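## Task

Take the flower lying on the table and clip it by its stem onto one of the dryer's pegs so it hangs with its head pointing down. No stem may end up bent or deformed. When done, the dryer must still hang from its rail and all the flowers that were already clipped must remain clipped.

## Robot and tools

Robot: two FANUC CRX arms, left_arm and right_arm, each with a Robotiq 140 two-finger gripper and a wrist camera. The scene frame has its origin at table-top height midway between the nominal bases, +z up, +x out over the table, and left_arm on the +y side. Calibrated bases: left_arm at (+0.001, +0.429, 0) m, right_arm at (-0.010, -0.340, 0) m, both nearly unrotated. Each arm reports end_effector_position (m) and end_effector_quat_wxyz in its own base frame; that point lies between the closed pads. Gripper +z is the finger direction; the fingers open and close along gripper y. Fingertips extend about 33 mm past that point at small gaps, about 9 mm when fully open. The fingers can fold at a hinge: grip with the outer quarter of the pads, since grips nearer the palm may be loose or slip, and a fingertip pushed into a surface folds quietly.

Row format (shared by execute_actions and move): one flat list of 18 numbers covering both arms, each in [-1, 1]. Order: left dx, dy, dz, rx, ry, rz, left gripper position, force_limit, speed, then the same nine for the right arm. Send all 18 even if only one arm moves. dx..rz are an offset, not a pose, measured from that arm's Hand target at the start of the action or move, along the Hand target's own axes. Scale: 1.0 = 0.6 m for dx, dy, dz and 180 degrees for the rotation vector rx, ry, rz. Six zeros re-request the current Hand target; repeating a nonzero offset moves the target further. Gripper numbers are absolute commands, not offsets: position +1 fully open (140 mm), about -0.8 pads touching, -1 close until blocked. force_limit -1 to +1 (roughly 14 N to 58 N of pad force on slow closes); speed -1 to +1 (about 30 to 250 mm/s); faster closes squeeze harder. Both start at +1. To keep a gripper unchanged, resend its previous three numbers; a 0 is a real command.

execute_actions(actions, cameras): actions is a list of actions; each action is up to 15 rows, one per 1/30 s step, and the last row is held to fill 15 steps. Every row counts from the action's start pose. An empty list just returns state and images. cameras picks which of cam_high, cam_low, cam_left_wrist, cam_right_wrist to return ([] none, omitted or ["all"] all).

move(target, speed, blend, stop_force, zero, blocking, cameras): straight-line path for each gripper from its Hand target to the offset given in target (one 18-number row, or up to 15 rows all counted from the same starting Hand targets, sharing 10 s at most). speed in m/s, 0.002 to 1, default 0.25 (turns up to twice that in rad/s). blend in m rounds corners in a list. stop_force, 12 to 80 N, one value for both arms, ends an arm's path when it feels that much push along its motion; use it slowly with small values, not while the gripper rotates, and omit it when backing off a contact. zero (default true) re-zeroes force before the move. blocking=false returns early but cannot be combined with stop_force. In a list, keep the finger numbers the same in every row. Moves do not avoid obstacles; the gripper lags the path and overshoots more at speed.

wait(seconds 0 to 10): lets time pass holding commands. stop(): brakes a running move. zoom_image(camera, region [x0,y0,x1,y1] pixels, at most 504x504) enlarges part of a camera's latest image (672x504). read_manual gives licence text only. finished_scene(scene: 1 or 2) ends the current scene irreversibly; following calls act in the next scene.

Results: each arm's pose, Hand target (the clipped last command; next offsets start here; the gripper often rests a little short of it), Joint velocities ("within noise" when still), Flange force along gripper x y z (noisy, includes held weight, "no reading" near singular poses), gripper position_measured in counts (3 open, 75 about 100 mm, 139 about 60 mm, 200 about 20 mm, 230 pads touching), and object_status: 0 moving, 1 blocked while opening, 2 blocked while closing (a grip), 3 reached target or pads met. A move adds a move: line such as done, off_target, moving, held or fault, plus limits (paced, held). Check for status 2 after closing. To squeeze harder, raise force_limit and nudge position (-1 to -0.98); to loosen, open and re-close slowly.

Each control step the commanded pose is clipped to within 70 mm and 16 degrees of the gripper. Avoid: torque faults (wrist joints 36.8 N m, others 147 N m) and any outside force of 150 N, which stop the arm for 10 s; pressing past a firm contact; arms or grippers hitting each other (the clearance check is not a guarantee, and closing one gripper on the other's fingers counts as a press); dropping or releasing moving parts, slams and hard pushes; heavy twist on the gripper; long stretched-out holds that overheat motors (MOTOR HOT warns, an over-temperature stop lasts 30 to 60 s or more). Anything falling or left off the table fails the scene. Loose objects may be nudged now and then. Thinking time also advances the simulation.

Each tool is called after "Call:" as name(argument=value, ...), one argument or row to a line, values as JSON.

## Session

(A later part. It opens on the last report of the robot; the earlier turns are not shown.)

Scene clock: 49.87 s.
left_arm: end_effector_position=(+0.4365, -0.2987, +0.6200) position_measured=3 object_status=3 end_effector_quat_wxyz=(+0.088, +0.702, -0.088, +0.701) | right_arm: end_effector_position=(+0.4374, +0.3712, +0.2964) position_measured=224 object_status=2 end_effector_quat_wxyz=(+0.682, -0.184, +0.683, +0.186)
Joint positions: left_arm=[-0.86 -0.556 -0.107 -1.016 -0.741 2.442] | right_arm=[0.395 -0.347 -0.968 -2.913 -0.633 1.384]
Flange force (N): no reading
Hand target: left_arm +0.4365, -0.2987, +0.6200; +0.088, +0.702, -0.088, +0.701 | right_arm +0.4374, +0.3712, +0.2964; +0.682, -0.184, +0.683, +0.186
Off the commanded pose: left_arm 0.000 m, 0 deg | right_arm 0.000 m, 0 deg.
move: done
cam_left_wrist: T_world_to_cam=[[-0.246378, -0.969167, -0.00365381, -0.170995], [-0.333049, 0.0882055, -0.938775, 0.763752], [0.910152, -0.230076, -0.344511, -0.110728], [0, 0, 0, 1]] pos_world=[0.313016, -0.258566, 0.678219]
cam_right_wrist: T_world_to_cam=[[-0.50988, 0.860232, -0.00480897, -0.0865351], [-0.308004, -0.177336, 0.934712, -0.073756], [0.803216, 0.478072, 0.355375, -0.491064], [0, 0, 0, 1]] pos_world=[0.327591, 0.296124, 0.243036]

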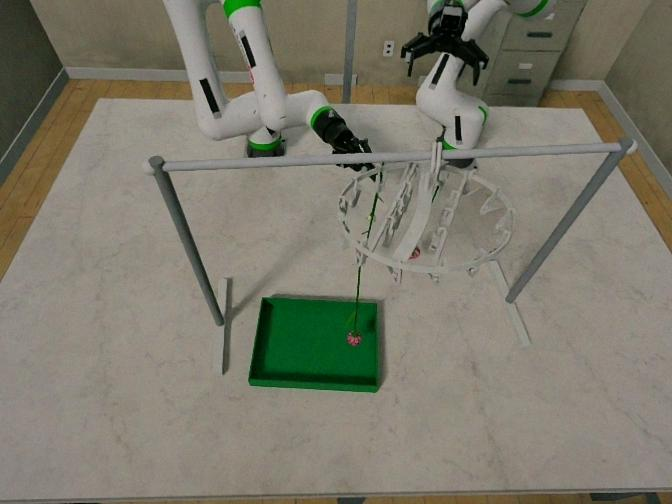

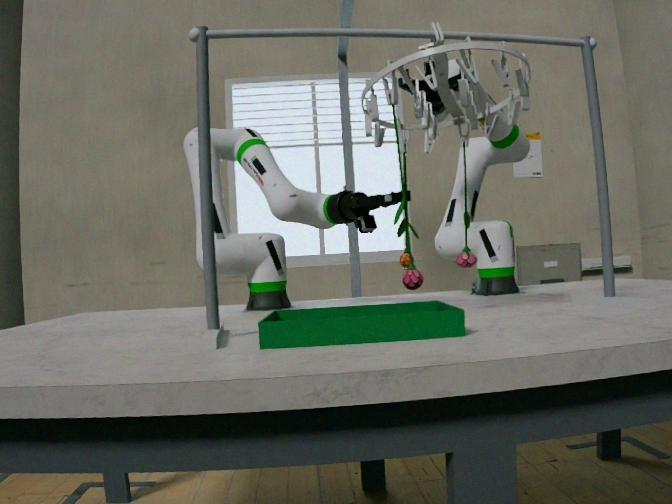

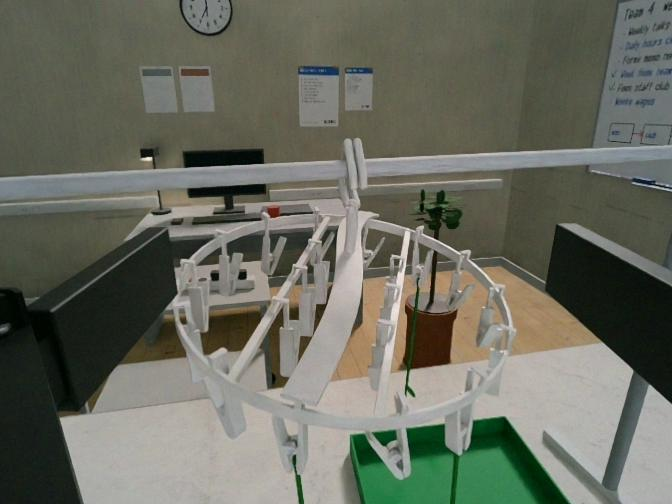

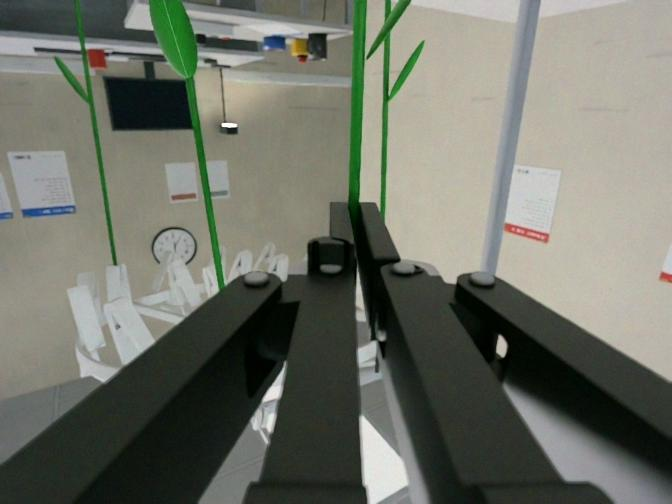

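Call:
move(
  target=[-0.267,0.097,-0.03,0.055,0,0,-0.08,-1,0,0,0,0,0,0,0,-1,-1,-1],
  speed=0.15,
)

Call:
zoom_image(
  camera="cam_left_wrist",
  region=[260, 120, 512, 310],
)

Scene clock: 53.90 s.
left_arm: end_effector_position=(+0.4047, -0.3504, +0.4597) position_measured=139 object_status=3 end_effector_quat_wxyz=(+0.027, +0.707, -0.027, +0.706) | right_arm: end_effector_position=(+0.4374, +0.3712, +0.2964) position_measured=224 object_status=2 end_effector_quat_wxyz=(+0.682, -0.184, +0.683, +0.186)
Joint positions: left_arm=[-1.418 -0.261 -0.24 -1.566 -1.341 3.12] | right_arm=[0.395 -0.347 -0.968 -2.913 -0.633 1.384]
Flange force (N): left_arm=[-1.0 0.0 -5.3] | right_arm=no reading
Hand target: left_arm +0.4047, -0.3504, +0.4597; +0.027, +0.707, -0.027, +0.706 | right_arm +0.4374, +0.3712, +0.2964; +0.682, -0.184, +0.683, +0.186
Off the commanded pose: left_arm 0.000 m, 0 deg | right_arm 0.000 m, 0 deg.
move: done
cam_left_wrist: T_world_to_cam=[[-0.0760156, -0.9971, -0.00367389, -0.308244], [-0.343076, 0.0296142, -0.938841, 0.590782], [0.936227, -0.0701061, -0.344332, -0.103383], [0, 0, 0, 1]] pos_world=[0.276042, -0.332094, 0.51792]
cam_right_wrist: T_world_to_cam=[[-0.50988, 0.860232, -0.00480897, -0.0865356], [-0.308004, -0.177336, 0.934712, -0.0736625], [0.803216, 0.478072, 0.355375, -0.491028], [0, 0, 0, 1]] pos_world=[0.327591, 0.296124, 0.242936]

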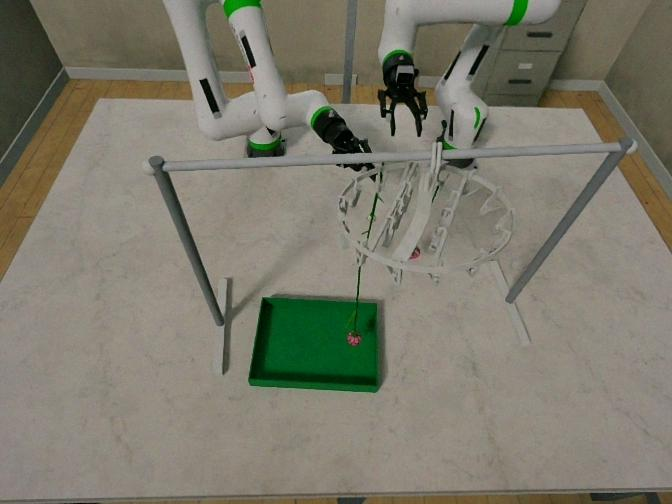

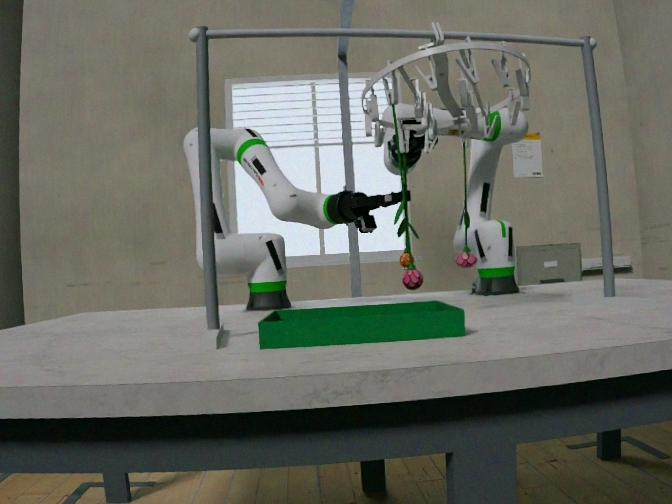

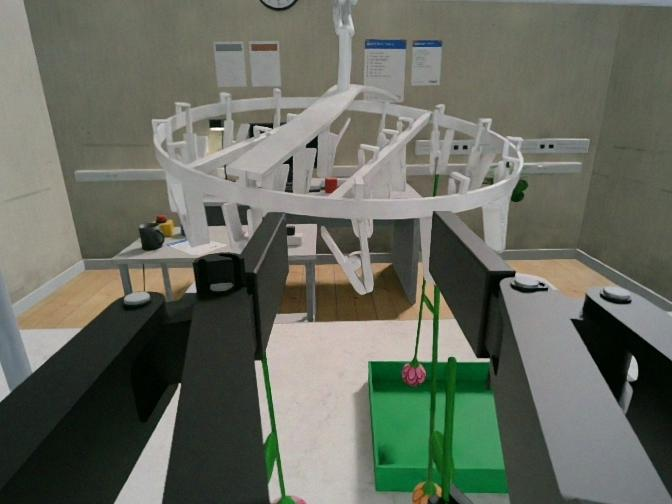

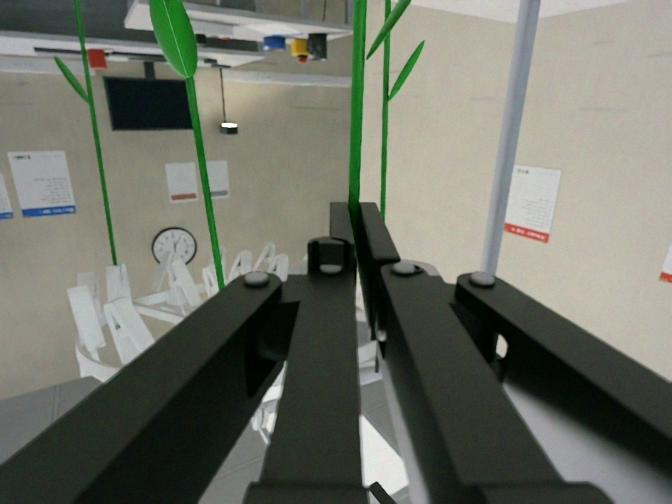

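Scaled by 2.000.

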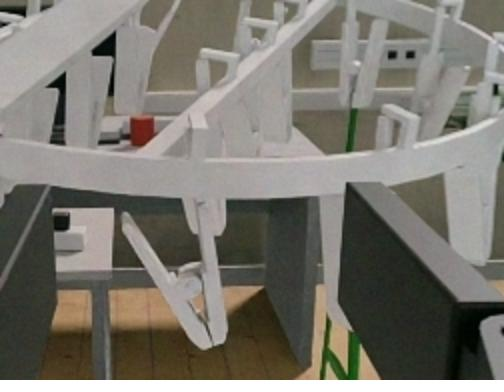

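Call:
move(
  target=[0,0,0,0,0,0,-0.08,-1,0,0.05,0,-0.03,0,0,0,-1,-1,-1],
  speed=0.15,
  cameras=[],
)

Scene clock: 57.03 s.
left_arm: end_effector_position=(+0.4047, -0.3504, +0.4597) position_measured=139 object_status=3 end_effector_quat_wxyz=(+0.027, +0.707, -0.027, +0.706) | right_arm: end_effector_position=(+0.4218, +0.3621, +0.2664) position_measured=224 object_status=2 end_effector_quat_wxyz=(+0.682, -0.184, +0.683, +0.186)
Joint positions: left_arm=[-1.418 -0.261 -0.24 -1.566 -1.341 3.12] | right_arm=[0.38 -0.317 -1.047 -2.92 -0.742 1.404]
Flange force (N): left_arm=[0.5 1.8 -4.7] | right_arm=no reading
Hand target: left_arm +0.4047, -0.3504, +0.4597; +0.027, +0.707, -0.027, +0.706 | right_arm +0.4218, +0.3622, +0.2664; +0.682, -0.184, +0.683, +0.186
Off the commanded pose: left_arm 0.000 m, 0 deg | right_arm 0.000 m, 0 deg.
move: done

Call:
move(
  target=[-0.0553,0.0052,0.1095,0,0,0,-0.08,-1,0,0,0,0,0,0,0,-1,-1,-1],
  speed=0.1,
  cameras=["cam_left_wrist"],
)

Call:
zoom_image(
  camera="cam_left_wrist",
  region=[220, 140, 500, 400],
)

Scene clock: 58.47 s.
left_arm: end_effector_position=(+0.4699, -0.3585, +0.4265) position_measured=139 object_status=3 end_effector_quat_wxyz=(+0.027, +0.707, -0.027, +0.706) | right_arm: end_effector_position=(+0.4218, +0.3622, +0.2664) position_measured=224 object_status=2 end_effector_quat_wxyz=(+0.682, -0.184, +0.683, +0.186)
Joint positions: left_arm=[-1.25 -0.167 -0.244 -1.603 -1.175 3.224] | right_arm=[0.38 -0.317 -1.047 -2.92 -0.742 1.404]
Flange force (N): left_arm=[0.0 2.2 -3.7] | right_arm=no reading
Hand target: left_arm +0.4699, -0.3585, +0.4265; +0.027, +0.707, -0.027, +0.706 | right_arm +0.4218, +0.3622, +0.2664; +0.682, -0.184, +0.683, +0.186
Off the commanded pose: left_arm 0.000 m, 0 deg | right_arm 0.000 m, 0 deg.
move: done
cam_left_wrist: T_world_to_cam=[[-0.0761093, -0.997093, -0.00364051, -0.311561], [-0.343073, 0.029615, -0.938842, 0.582258], [0.93622, -0.0702056, -0.34433, -0.176558], [0, 0, 0, 1]] pos_world=[0.341341, -0.340294, 0.48472]

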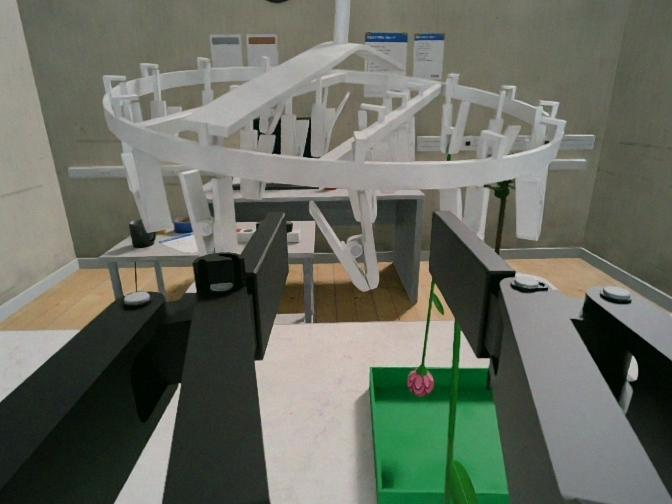

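Scaled by 1.800.

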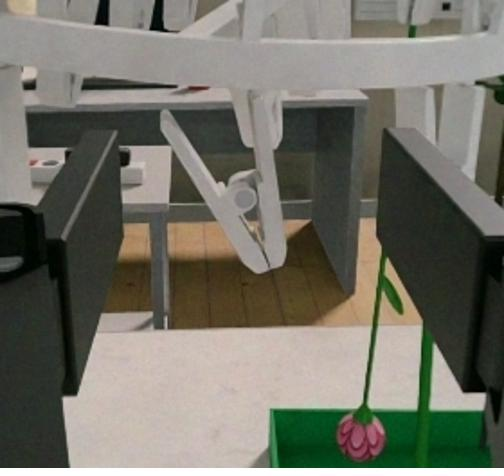

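Call:
move(
  target=[
    [0,0,0,0,0,0,-0.246,-1,0,0,0,0,0,0,0,-1,-1,-1],
    [0,-0.006,0.0783,0,0,0,-0.246,-1,0,0,0,0,0,0,0,-1,-1,-1],
  ],
  speed=0.06,
  cameras=["cam_left_wrist","cam_low","cam_right_wrist"],
)

Call:
zoom_image(
  camera="cam_left_wrist",
  region=[220, 140, 500, 400],
)

Scene clock: 61.13 s.
left_arm: end_effector_position=(+0.5170, -0.3585, +0.4265) position_measured=160 object_status=3 end_effector_quat_wxyz=(+0.027, +0.707, -0.027, +0.707) | right_arm: end_effector_position=(+0.4218, +0.3622, +0.2664) position_measured=224 object_status=2 end_effector_quat_wxyz=(+0.682, -0.184, +0.683, +0.186)
Joint positions: left_arm=[-1.134 -0.12 -0.204 -1.618 -1.059 3.237] | right_arm=[0.38 -0.317 -1.047 -2.92 -0.742 1.404]
Flange force (N): left_arm=[-0.1 1.9 -3.8] | right_arm=no reading
Hand target: left_arm +0.5170, -0.3585, +0.4265; +0.027, +0.707, -0.027, +0.706 | right_arm +0.4218, +0.3622, +0.2664; +0.682, -0.184, +0.683, +0.186
Off the commanded pose: left_arm 0.000 m, 0 deg | right_arm 0.000 m, 0 deg.
move: done
cam_left_wrist: T_world_to_cam=[[-0.0761422, -0.99709, -0.00373509, -0.307917], [-0.342978, 0.0297083, -0.938874, 0.598427], [0.936252, -0.0702068, -0.344242, -0.220709], [0, 0, 0, 1]] pos_world=[0.388441, -0.340294, 0.48472]
cam_right_wrist: T_world_to_cam=[[-0.50988, 0.860232, -0.00480897, -0.0868914], [-0.308004, -0.177336, 0.934712, -0.0521155], [0.803216, 0.478072, 0.355375, -0.46357], [0, 0, 0, 1]] pos_world=[0.311991, 0.287124, 0.213036]
Images, in order (width x height): cam_low 672x504, cam_left_wrist 672x504, cam_right_wrist 672x504.

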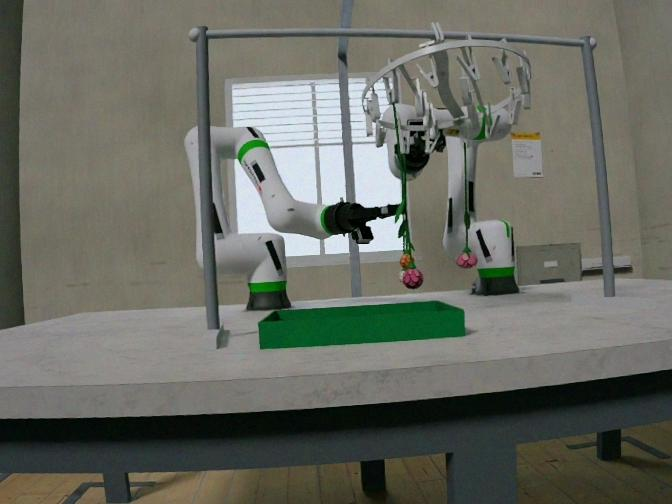

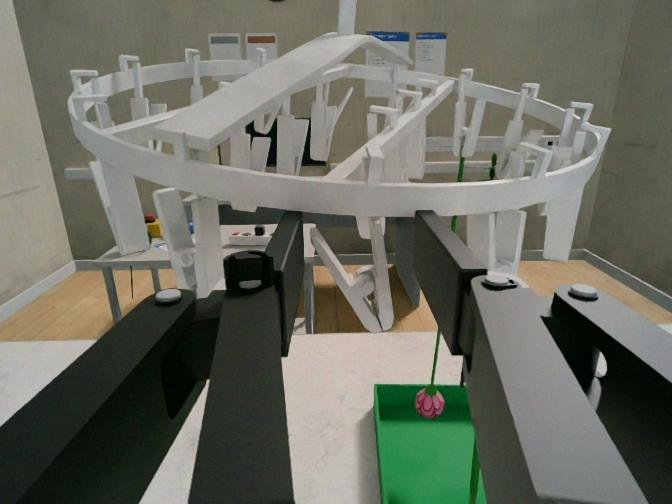

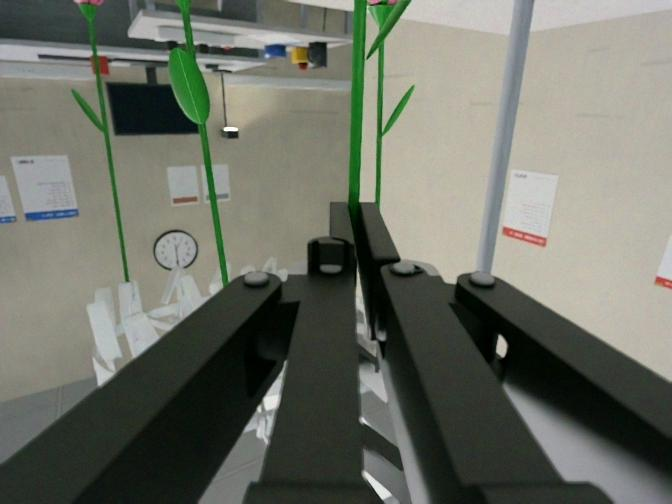

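Scaled by 1.800.

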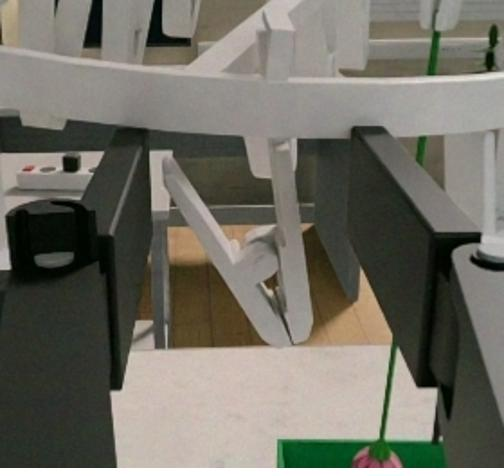

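Call:
move(
  target=[0,0,0,0,0,0,-1,-1,-1,0,0,0,0,0,0,-1,-1,-1],
  cameras=["cam_left_wrist"],
)

Call:
wait(
  seconds=1,
  cameras=["cam_left_wrist"],
)

Call:
zoom_image(
  camera="cam_left_wrist",
  region=[220, 140, 500, 400],
)

Scene clock: 63.10 s.
left_arm: end_effector_position=(+0.5170, -0.3585, +0.4265) position_measured=230 object_status=3 end_effector_quat_wxyz=(+0.027, +0.707, -0.027, +0.706) | right_arm: end_effector_position=(+0.4218, +0.3622, +0.2664) position_measured=224 object_status=2 end_effector_quat_wxyz=(+0.682, -0.184, +0.683, +0.186)
Joint positions: left_arm=[-1.134 -0.12 -0.204 -1.618 -1.059 3.237] | right_arm=[0.38 -0.317 -1.047 -2.92 -0.742 1.404]
Flange force (N): left_arm=[-0.4 2.3 -4.2] | right_arm=no reading
Hand target: left_arm +0.5170, -0.3585, +0.4265; +0.027, +0.707, -0.027, +0.706 | right_arm +0.4218, +0.3622, +0.2664; +0.682, -0.184, +0.683, +0.186
Off the commanded pose: left_arm 0.000 m, 0 deg | right_arm 0.000 m, 0 deg.
move: done
cam_left_wrist: T_world_to_cam=[[-0.0760156, -0.9971, -0.00367389, -0.307998], [-0.343076, 0.0296142, -0.938841, 0.598417], [0.936227, -0.0701061, -0.344332, -0.220621], [0, 0, 0, 1]] pos_world=[0.388442, -0.340294, 0.48472]

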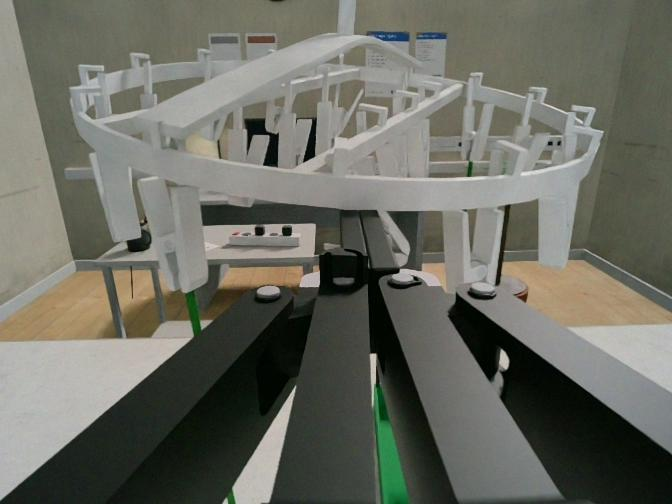

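Scene clock: 64.10 s.
left_arm: end_effector_position=(+0.5170, -0.3585, +0.4265) position_measured=230 object_status=3 end_effector_quat_wxyz=(+0.027, +0.707, -0.027, +0.706) | right_arm: end_effector_position=(+0.4218, +0.3622, +0.2664) position_measured=224 object_status=2 end_effector_quat_wxyz=(+0.682, -0.184, +0.683, +0.186)
Joint positions: left_arm=[-1.134 -0.12 -0.204 -1.618 -1.059 3.237] | right_arm=[0.38 -0.317 -1.047 -2.92 -0.742 1.404]
Flange force (N): left_arm=[0.1 1.9 -4.1] | right_arm=no reading
Hand target: left_arm +0.5170, -0.3585, +0.4265; +0.027, +0.707, -0.027, +0.706 | right_arm +0.4218, +0.3622, +0.2664; +0.682, -0.184, +0.683, +0.186
Tool commands: left_gripper/position=-1.0 left_gripper/force_limit=-1.0 left_gripper/speed=-1.0 right_gripper/position=-1.0 right_gripper/force_limit=-1.0 right_gripper/speed=-1.0
Off the commanded pose: left_arm 0.000 m, 0 deg | right_arm 0.000 m, 0 deg.
wait: 1.00 s; at rest by 0.17 s
cam_left_wrist: T_world_to_cam=[[-0.0760156, -0.9971, -0.00367389, -0.307998], [-0.343076, 0.0296142, -0.938841, 0.598417], [0.936227, -0.0701061, -0.344332, -0.220621], [0, 0, 0, 1]] pos_world=[0.388442, -0.340294, 0.48472]

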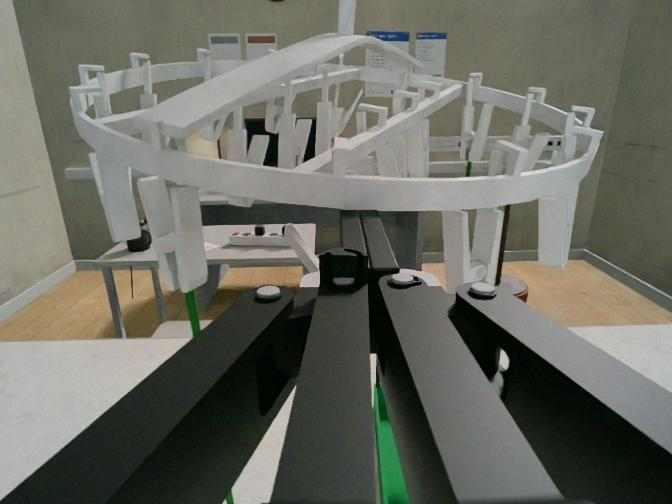

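Scaled by 1.800.

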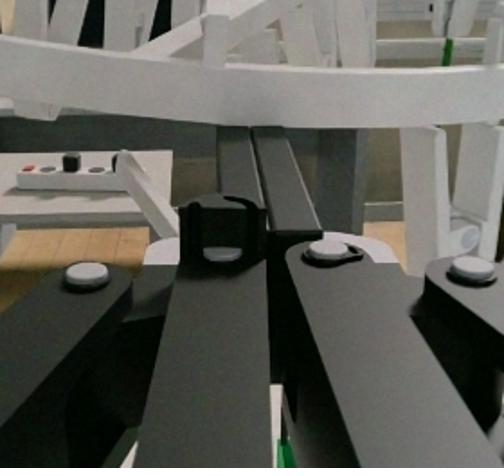

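Call:
move(
  target=[0,0,-0.05,0,0,0,-0.246,-1,-0.8,0,0,0,0,0,0,-1,-1,-1],
  speed=0.05,
  cameras=["cam_left_wrist"],
)

Call:
wait(
  seconds=2,
  cameras=["cam_left_wrist"],
)

Call:
zoom_image(
  camera="cam_left_wrist",
  region=[220, 140, 500, 400],
)

Scene clock: 65.63 s.
left_arm: end_effector_position=(+0.4871, -0.3562, +0.4265) position_measured=160 object_status=0 end_effector_quat_wxyz=(+0.027, +0.707, -0.027, +0.706) | right_arm: end_effector_position=(+0.4218, +0.3622, +0.2664) position_measured=224 object_status=2 end_effector_quat_wxyz=(+0.682, -0.184, +0.683, +0.186)
Joint positions: left_arm=[-1.204 -0.157 -0.236 -1.608 -1.129 3.227] | right_arm=[0.38 -0.317 -1.047 -2.92 -0.742 1.404]
Flange force (N): left_arm=[-0.1 1.9 -3.8] | right_arm=no reading
Hand target: left_arm +0.4871, -0.3562, +0.4265; +0.027, +0.707, -0.027, +0.706 | right_arm +0.4218, +0.3622, +0.2664; +0.682, -0.184, +0.683, +0.186
Off the commanded pose: left_arm 0.000 m, 0 deg | right_arm 0.000 m, 0 deg.
move: done
cam_left_wrist: T_world_to_cam=[[-0.0760134, -0.9971, -0.00366636, -0.307982], [-0.343165, 0.029613, -0.938808, 0.588107], [0.936194, -0.0701039, -0.344421, -0.192412], [0, 0, 0, 1]] pos_world=[0.358542, -0.337994, 0.48472]

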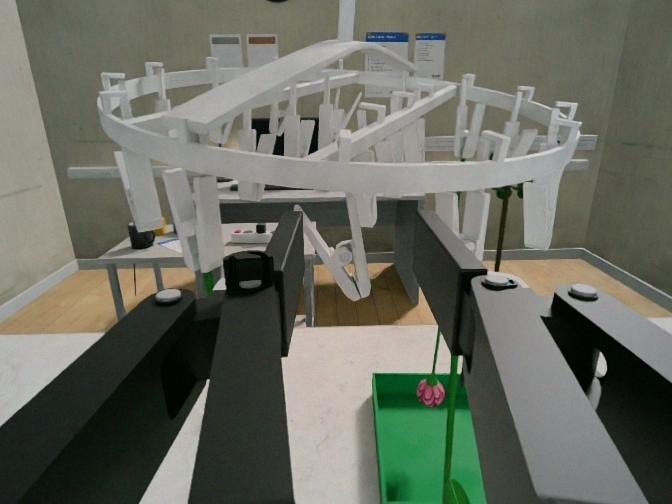

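Scene clock: 67.63 s.
left_arm: end_effector_position=(+0.4871, -0.3562, +0.4265) position_measured=160 object_status=3 end_effector_quat_wxyz=(+0.027, +0.707, -0.027, +0.706) | right_arm: end_effector_position=(+0.4218, +0.3622, +0.2664) position_measured=224 object_status=2 end_effector_quat_wxyz=(+0.682, -0.184, +0.683, +0.186)
Joint positions: left_arm=[-1.204 -0.157 -0.236 -1.608 -1.129 3.227] | right_arm=[0.38 -0.317 -1.047 -2.92 -0.742 1.404]
Flange force (N): left_arm=[0.0 2.0 -3.6] | right_arm=no reading
Hand target: left_arm +0.4871, -0.3562, +0.4265; +0.027, +0.707, -0.027, +0.706 | right_arm +0.4218, +0.3622, +0.2664; +0.682, -0.184, +0.683, +0.186
Tool commands: left_gripper/position=-0.246 left_gripper/force_limit=-1.0 left_gripper/speed=-0.8 right_gripper/position=-1.0 right_gripper/force_limit=-1.0 right_gripper/speed=-1.0
Off the commanded pose: left_arm 0.000 m, 0 deg | right_arm 0.000 m, 0 deg.
wait: 2.00 s; at rest by 0.17 s
cam_left_wrist: T_world_to_cam=[[-0.0760156, -0.9971, -0.00367389, -0.307978], [-0.343076, 0.0296142, -0.938841, 0.588091], [0.936227, -0.0701061, -0.344332, -0.192467], [0, 0, 0, 1]] pos_world=[0.358542, -0.337994, 0.48472]

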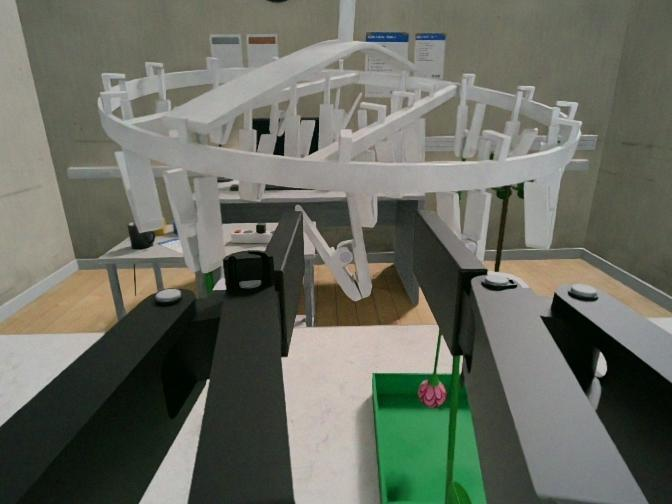

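Scaled by 1.800.

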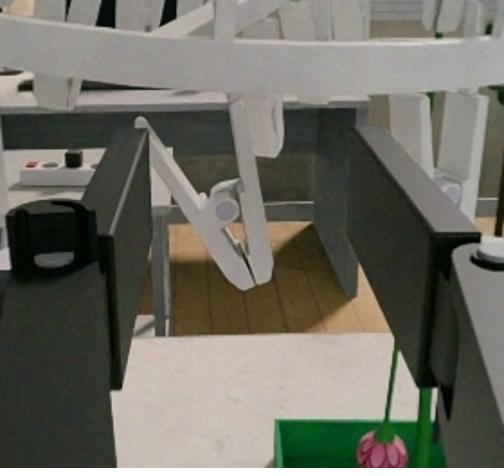

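Call:
move(
  target=[
    [0,-0.0196,0,-0.016,0,0,-0.246,-1,-0.8,0,0,0,0,0,0,-1,-1,-1],
    [0,-0.0196,0.0719,-0.016,0,0,-0.246,-1,-0.8,0,0,0,0,0,0,-1,-1,-1],
  ],
  speed=0.05,
  cameras=["cam_left_wrist"],
)

Call:
zoom_image(
  camera="cam_left_wrist",
  region=[220, 140, 500, 400],
)

Scene clock: 70.30 s.
left_arm: end_effector_position=(+0.5310, -0.3478, +0.4265) position_measured=160 object_status=3 end_effector_quat_wxyz=(+0.044, +0.706, -0.045, +0.706) | right_arm: end_effector_position=(+0.4218, +0.3622, +0.2664) position_measured=224 object_status=2 end_effector_quat_wxyz=(+0.682, -0.184, +0.683, +0.186)
Joint positions: left_arm=[-1.062 -0.166 -0.244 -1.627 -0.937 3.236] | right_arm=[0.38 -0.317 -1.047 -2.92 -0.742 1.404]
Flange force (N): left_arm=[-0.4 2.8 -3.2] | right_arm=no reading
Hand target: left_arm +0.5310, -0.3478, +0.4265; +0.044, +0.706, -0.045, +0.706 | right_arm +0.4218, +0.3622, +0.2664; +0.682, -0.184, +0.683, +0.186
Off the commanded pose: left_arm 0.000 m, 0 deg | right_arm 0.000 m, 0 deg.
move: done
cam_left_wrist: T_world_to_cam=[[-0.126069, -0.992015, -0.00365313, -0.26787], [-0.341158, 0.0468128, -0.93884, 0.607862], [0.931514, -0.117112, -0.344335, -0.246813], [0, 0, 0, 1]] pos_world=[0.403517, -0.323091, 0.48472]

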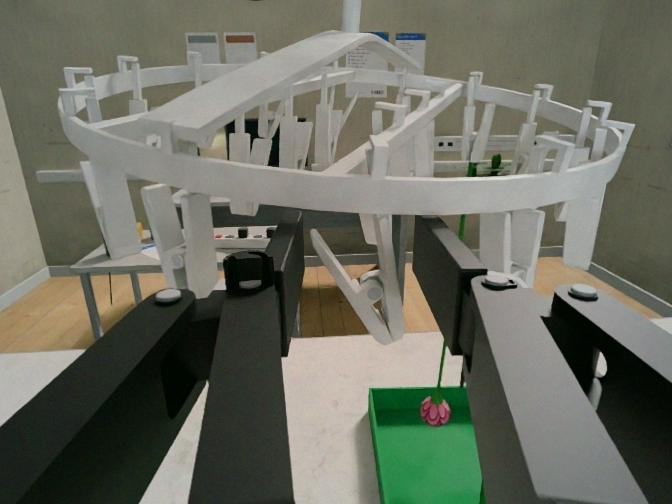

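Scaled by 1.800.

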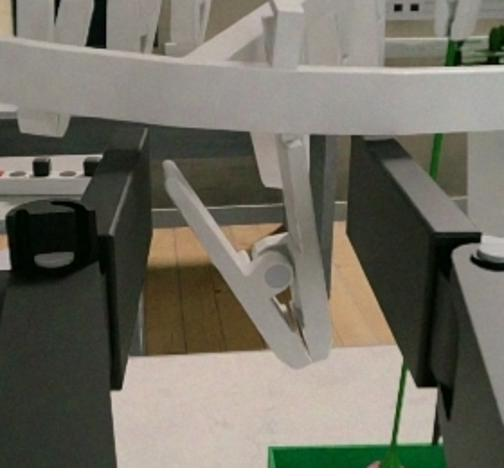

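Call:
move(
  target=[0,0,0,0,0,0,-1,-1,-1,0,0,0,0,0,0,-1,-1,-1],
  cameras=["cam_left_wrist"],
)

Call:
zoom_image(
  camera="cam_left_wrist",
  region=[220, 140, 500, 400],
)

Scene clock: 71.37 s.
left_arm: end_effector_position=(+0.5310, -0.3478, +0.4265) position_measured=180 object_status=0 end_effector_quat_wxyz=(+0.044, +0.706, -0.045, +0.706) | right_arm: end_effector_position=(+0.4218, +0.3622, +0.2664) position_measured=224 object_status=2 end_effector_quat_wxyz=(+0.682, -0.184, +0.683, +0.186)
Joint positions: left_arm=[-1.062 -0.166 -0.244 -1.627 -0.937 3.236] | right_arm=[0.38 -0.317 -1.047 -2.92 -0.742 1.404]
Flange force (N): left_arm=[-0.1 2.6 -3.4] | right_arm=no reading
Hand target: left_arm +0.5310, -0.3478, +0.4265; +0.044, +0.706, -0.045, +0.706 | right_arm +0.4218, +0.3622, +0.2664; +0.682, -0.184, +0.683, +0.186
Off the commanded pose: left_arm 0.000 m, 0 deg | right_arm 0.000 m, 0 deg.
move: done
cam_left_wrist: T_world_to_cam=[[-0.126069, -0.992015, -0.00365313, -0.26787], [-0.341158, 0.0468128, -0.93884, 0.607862], [0.931514, -0.117112, -0.344335, -0.246813], [0, 0, 0, 1]] pos_world=[0.403517, -0.323091, 0.48472]

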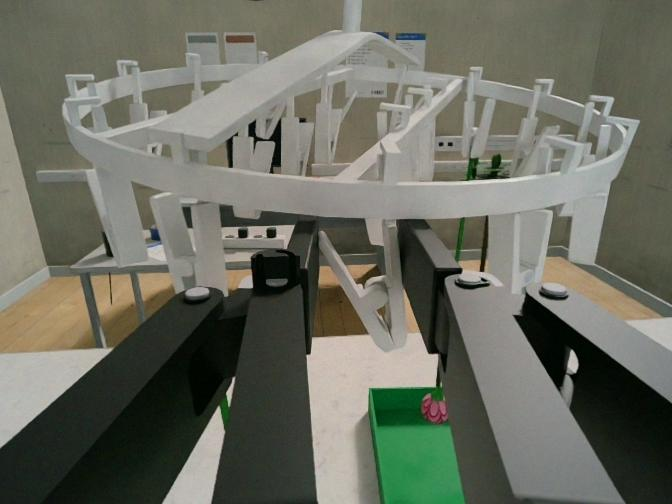

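Scaled by 1.800.

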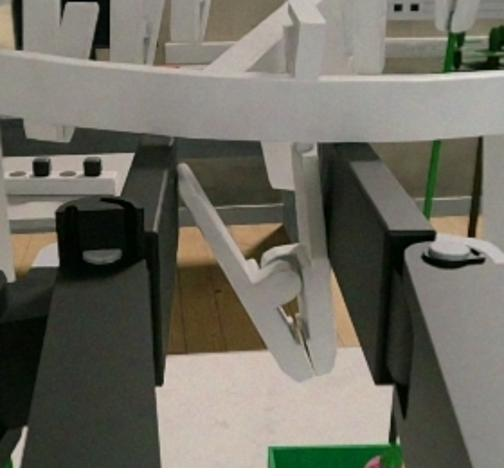

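Both pads near contact. Let it proceed.

Call:
wait(
  seconds=1.5,
  cameras=["cam_left_wrist"],
)

Call:
zoom_image(
  camera="cam_left_wrist",
  region=[220, 140, 500, 400],
)

Scene clock: 73.03 s.
left_arm: end_effector_position=(+0.5310, -0.3478, +0.4265) position_measured=180 object_status=2 end_effector_quat_wxyz=(+0.044, +0.706, -0.045, +0.706) | right_arm: end_effector_position=(+0.4218, +0.3622, +0.2664) position_measured=224 object_status=2 end_effector_quat_wxyz=(+0.682, -0.184, +0.683, +0.186)
Joint positions: left_arm=[-1.062 -0.166 -0.244 -1.627 -0.937 3.236] | right_arm=[0.38 -0.317 -1.047 -2.92 -0.742 1.404]
Flange force (N): left_arm=[-0.5 3.0 -3.2] | right_arm=no reading
Hand target: left_arm +0.5310, -0.3478, +0.4265; +0.044, +0.706, -0.045, +0.706 | right_arm +0.4218, +0.3622, +0.2664; +0.682, -0.184, +0.683, +0.186
Tool commands: left_gripper/position=-1.0 left_gripper/force_limit=-1.0 left_gripper/speed=-1.0 right_gripper/position=-1.0 right_gripper/force_limit=-1.0 right_gripper/speed=-1.0
Off the commanded pose: left_arm 0.000 m, 0 deg | right_arm 0.000 m, 0 deg.
wait: 1.50 s; at rest from the start
cam_left_wrist: T_world_to_cam=[[-0.126069, -0.992015, -0.00365313, -0.26787], [-0.341158, 0.0468128, -0.93884, 0.607862], [0.931514, -0.117112, -0.344335, -0.246813], [0, 0, 0, 1]] pos_world=[0.403517, -0.323091, 0.48472]

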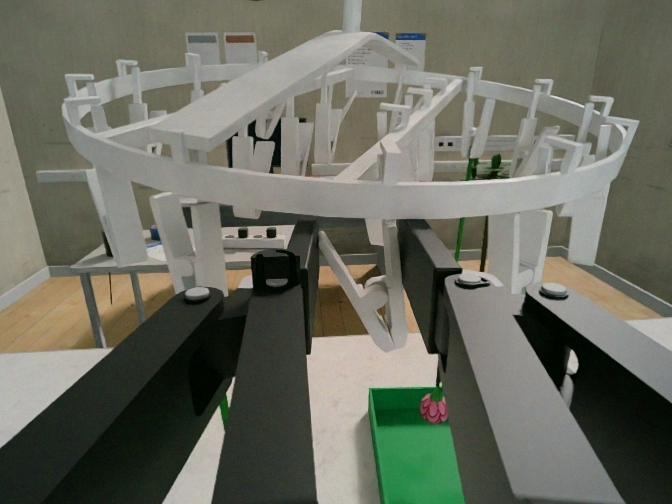

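Scaled by 1.800.

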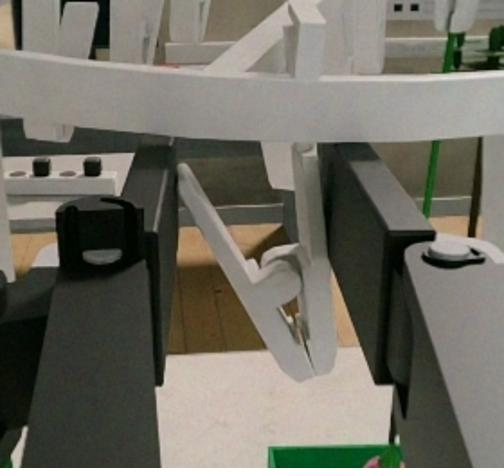

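Call:
move(
  target=[0,0,0,0,0,0,-0.98,0,-1,0,0,0,0,0,0,-1,-1,-1],
  cameras=[],
)

Call:
wait(
  seconds=1.5,
  cameras=["cam_left_wrist"],
)

Call:
zoom_image(
  camera="cam_left_wrist",
  region=[220, 140, 500, 400],
)

Scene clock: 73.97 s.
left_arm: end_effector_position=(+0.5310, -0.3478, +0.4265) position_measured=201 object_status=0 end_effector_quat_wxyz=(+0.044, +0.706, -0.045, +0.706) | right_arm: end_effector_position=(+0.4218, +0.3622, +0.2664) position_measured=224 object_status=2 end_effector_quat_wxyz=(+0.682, -0.184, +0.683, +0.186)
Joint positions: left_arm=[-1.062 -0.166 -0.244 -1.627 -0.937 3.236] | right_arm=[0.38 -0.317 -1.047 -2.92 -0.742 1.404]
Flange force (N): left_arm=[-0.6 2.8 -3.9] | right_arm=no reading
Hand target: left_arm +0.5310, -0.3478, +0.4265; +0.044, +0.706, -0.045, +0.706 | right_arm +0.4218, +0.3622, +0.2664; +0.682, -0.184, +0.683, +0.186
Off the commanded pose: left_arm 0.000 m, 0 deg | right_arm 0.000 m, 0 deg.
move: done

Scene clock: 75.47 s.
left_arm: end_effector_position=(+0.5310, -0.3478, +0.4265) position_measured=201 object_status=2 end_effector_quat_wxyz=(+0.044, +0.706, -0.045, +0.706) | right_arm: end_effector_position=(+0.4218, +0.3622, +0.2664) position_measured=224 object_status=2 end_effector_quat_wxyz=(+0.682, -0.184, +0.683, +0.186)
Joint positions: left_arm=[-1.062 -0.166 -0.244 -1.627 -0.937 3.236] | right_arm=[0.38 -0.317 -1.047 -2.92 -0.742 1.404]
Flange force (N): left_arm=[-0.9 3.1 -3.7] | right_arm=no reading
Hand target: left_arm +0.5310, -0.3478, +0.4265; +0.044, +0.706, -0.045, +0.706 | right_arm +0.4218, +0.3622, +0.2664; +0.682, -0.184, +0.683, +0.186
Tool commands: left_gripper/position=-0.98 left_gripper/force_limit=+0.0 left_gripper/speed=-1.0 right_gripper/position=-1.0 right_gripper/force_limit=-1.0 right_gripper/speed=-1.0
Off the commanded pose: left_arm 0.000 m, 0 deg | right_arm 0.000 m, 0 deg.
wait: 1.50 s; at rest by 0.17 s
cam_left_wrist: T_world_to_cam=[[-0.126069, -0.992015, -0.00365253, -0.26787], [-0.341246, 0.0468234, -0.938807, 0.607885], [0.931482, -0.117108, -0.344424, -0.246756], [0, 0, 0, 1]] pos_world=[0.403517, -0.323091, 0.48472]

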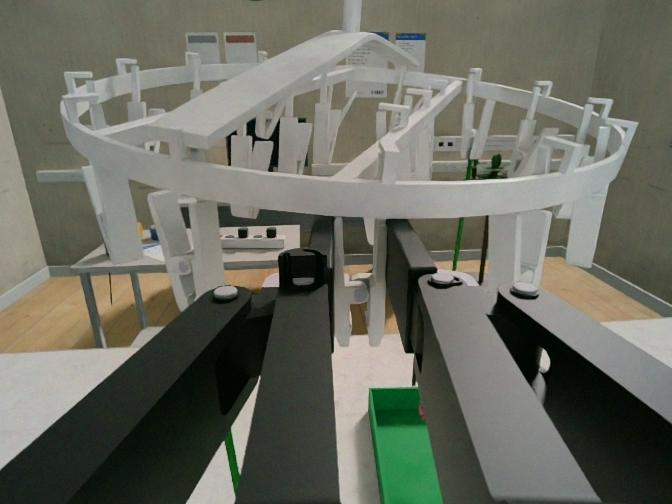

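Scaled by 1.800.

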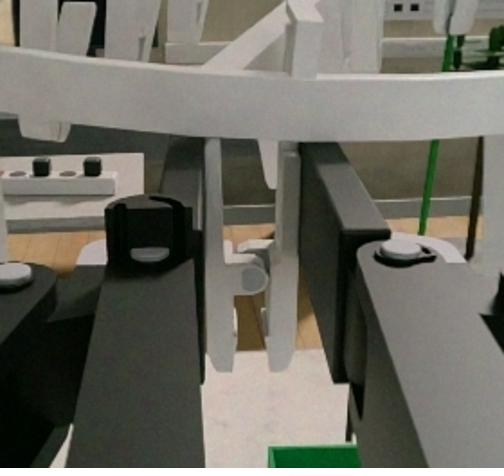

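Call:
move(
  target=[0,0,0,0,0,0,-0.98,0,-1,-0.036,0.0411,0.1598,0,0,0,-1,-1,-1],
  speed=0.08,
)

Call:
zoom_image(
  camera="cam_left_wrist",
  region=[240, 200, 500, 504],
)

Scene clock: 78.33 s.
left_arm: end_effector_position=(+0.5310, -0.3478, +0.4265) position_measured=201 object_status=2 end_effector_quat_wxyz=(+0.044, +0.706, -0.045, +0.706) | right_arm: end_effector_position=(+0.4921, +0.4318, +0.2880) position_measured=224 object_status=2 end_effector_quat_wxyz=(+0.682, -0.184, +0.683, +0.186)
Joint positions: left_arm=[-1.062 -0.166 -0.244 -1.627 -0.937 3.236] | right_arm=[0.509 -0.044 -0.829 -3.113 -0.785 1.549]
Flange force (N): left_arm=[-0.4 2.8 -3.5] | right_arm=[-3.2 -5.1 -6.7]
Hand target: left_arm +0.5310, -0.3478, +0.4265; +0.044, +0.706, -0.045, +0.706 | right_arm +0.4921, +0.4318, +0.2880; +0.682, -0.184, +0.683, +0.186
Off the commanded pose: left_arm 0.000 m, 0 deg | right_arm 0.000 m, 0 deg.
move: done
cam_left_wrist: T_world_to_cam=[[-0.126069, -0.992015, -0.00365253, -0.26787], [-0.341246, 0.0468234, -0.938807, 0.607885], [0.931482, -0.117108, -0.344424, -0.246756], [0, 0, 0, 1]] pos_world=[0.403517, -0.323091, 0.48472]
cam_right_wrist: T_world_to_cam=[[-0.509896, 0.860223, -0.00476162, -0.110817], [-0.307902, -0.177334, 0.934745, -0.0383573], [0.803245, 0.478089, 0.355287, -0.560982], [0, 0, 0, 1]] pos_world=[0.382291, 0.356724, 0.234636]

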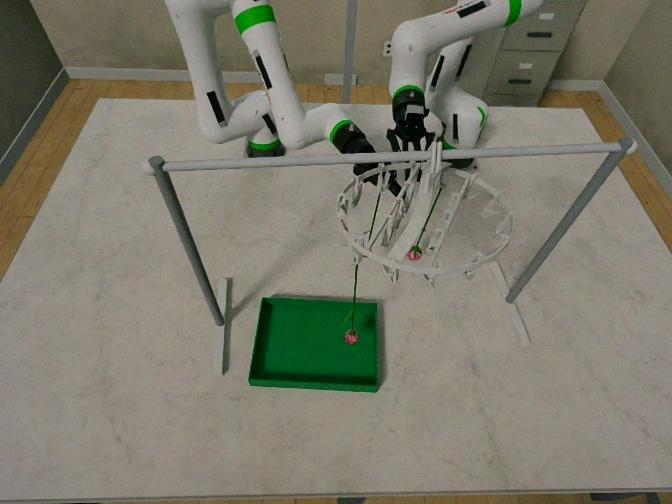

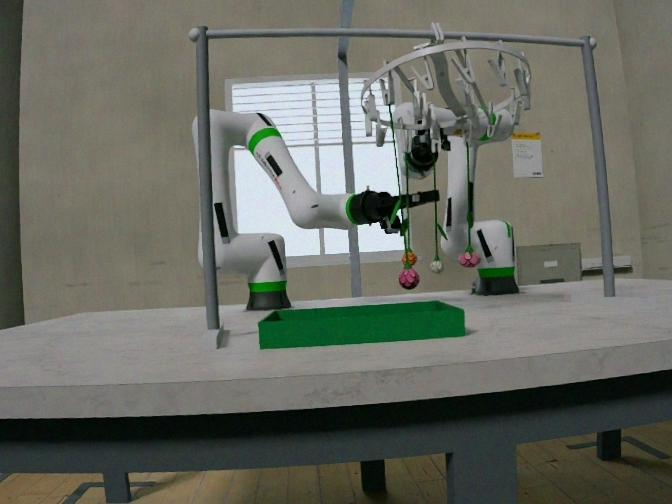

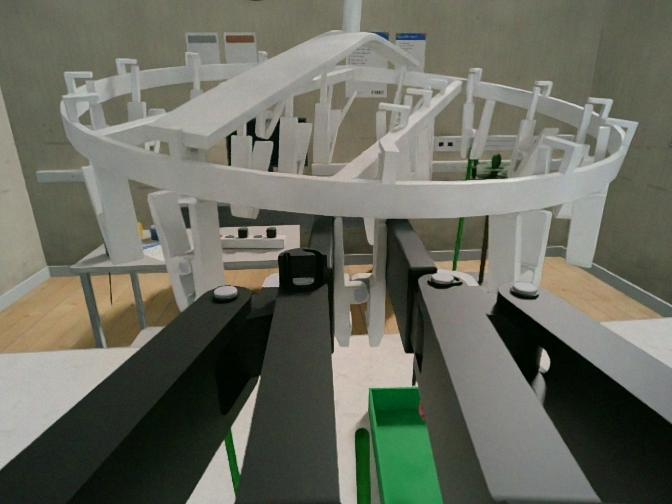

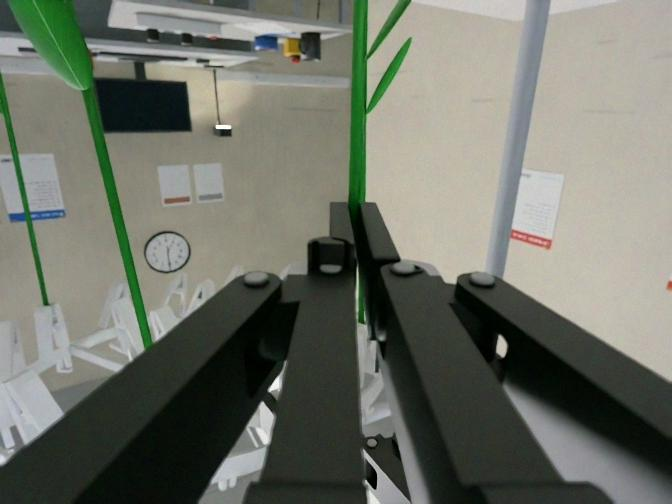

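Scaled by 1.658.

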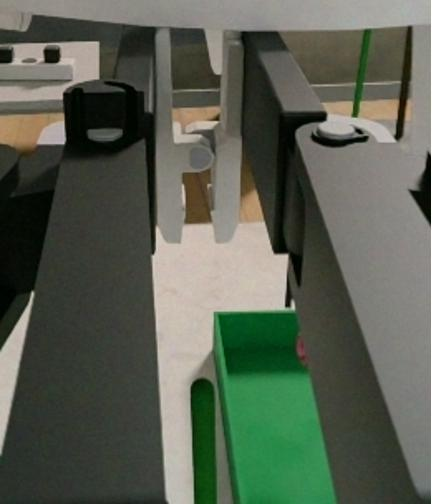

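Call:
move(
  target=[0,0,0,0,0,0,-0.98,0,-1,-0.0025,-0.0438,0.0486,0,0,0,-1,-1,-1],
  speed=0.05,
  cameras=["cam_left_wrist"],
)

Call:
zoom_image(
  camera="cam_left_wrist",
  region=[280, 210, 440, 410],
)

Scene clock: 80.23 s.
left_arm: end_effector_position=(+0.5310, -0.3478, +0.4265) position_measured=201 object_status=2 end_effector_quat_wxyz=(+0.044, +0.706, -0.045, +0.706) | right_arm: end_effector_position=(+0.5305, +0.4239, +0.2894) position_measured=224 object_status=2 end_effector_quat_wxyz=(+0.682, -0.184, +0.683, +0.186)
Joint positions: left_arm=[-1.062 -0.166 -0.244 -1.627 -0.937 3.236] | right_arm=[0.43 0.002 -0.743 -2.996 -0.75 1.462]
Flange force (N): left_arm=[-0.7 3.0 -3.5] | right_arm=[-3.6 -3.2 -7.5]
Hand target: left_arm +0.5310, -0.3478, +0.4265; +0.044, +0.706, -0.045, +0.706 | right_arm +0.5306, +0.4239, +0.2895; +0.682, -0.184, +0.683, +0.186
Off the commanded pose: left_arm 0.000 m, 0 deg | right_arm 0.000 m, 0 deg.
move: done
cam_left_wrist: T_world_to_cam=[[-0.126069, -0.992015, -0.00365253, -0.26787], [-0.341246, 0.0468234, -0.938807, 0.607885], [0.931482, -0.117108, -0.344424, -0.246756], [0, 0, 0, 1]] pos_world=[0.403517, -0.323091, 0.48472]

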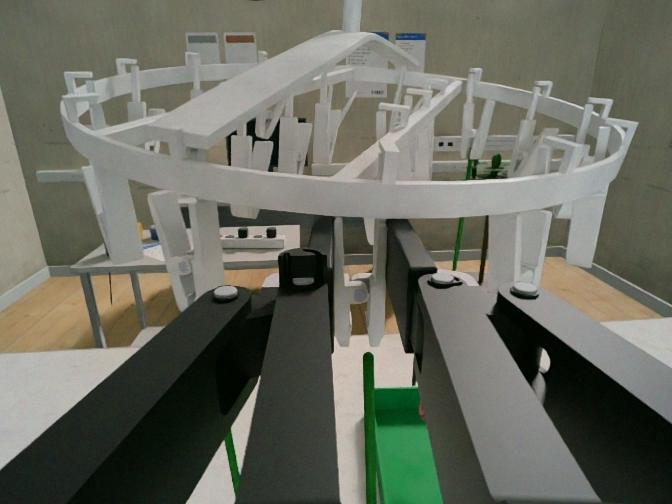

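Scaled by 2.520.

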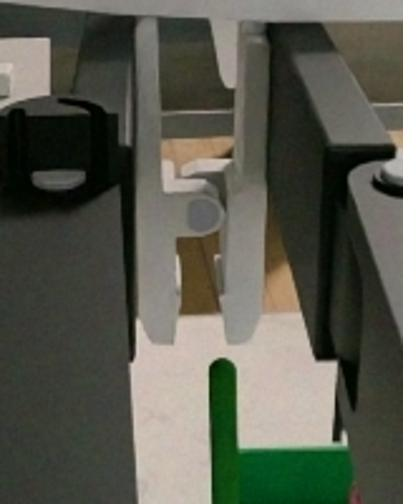

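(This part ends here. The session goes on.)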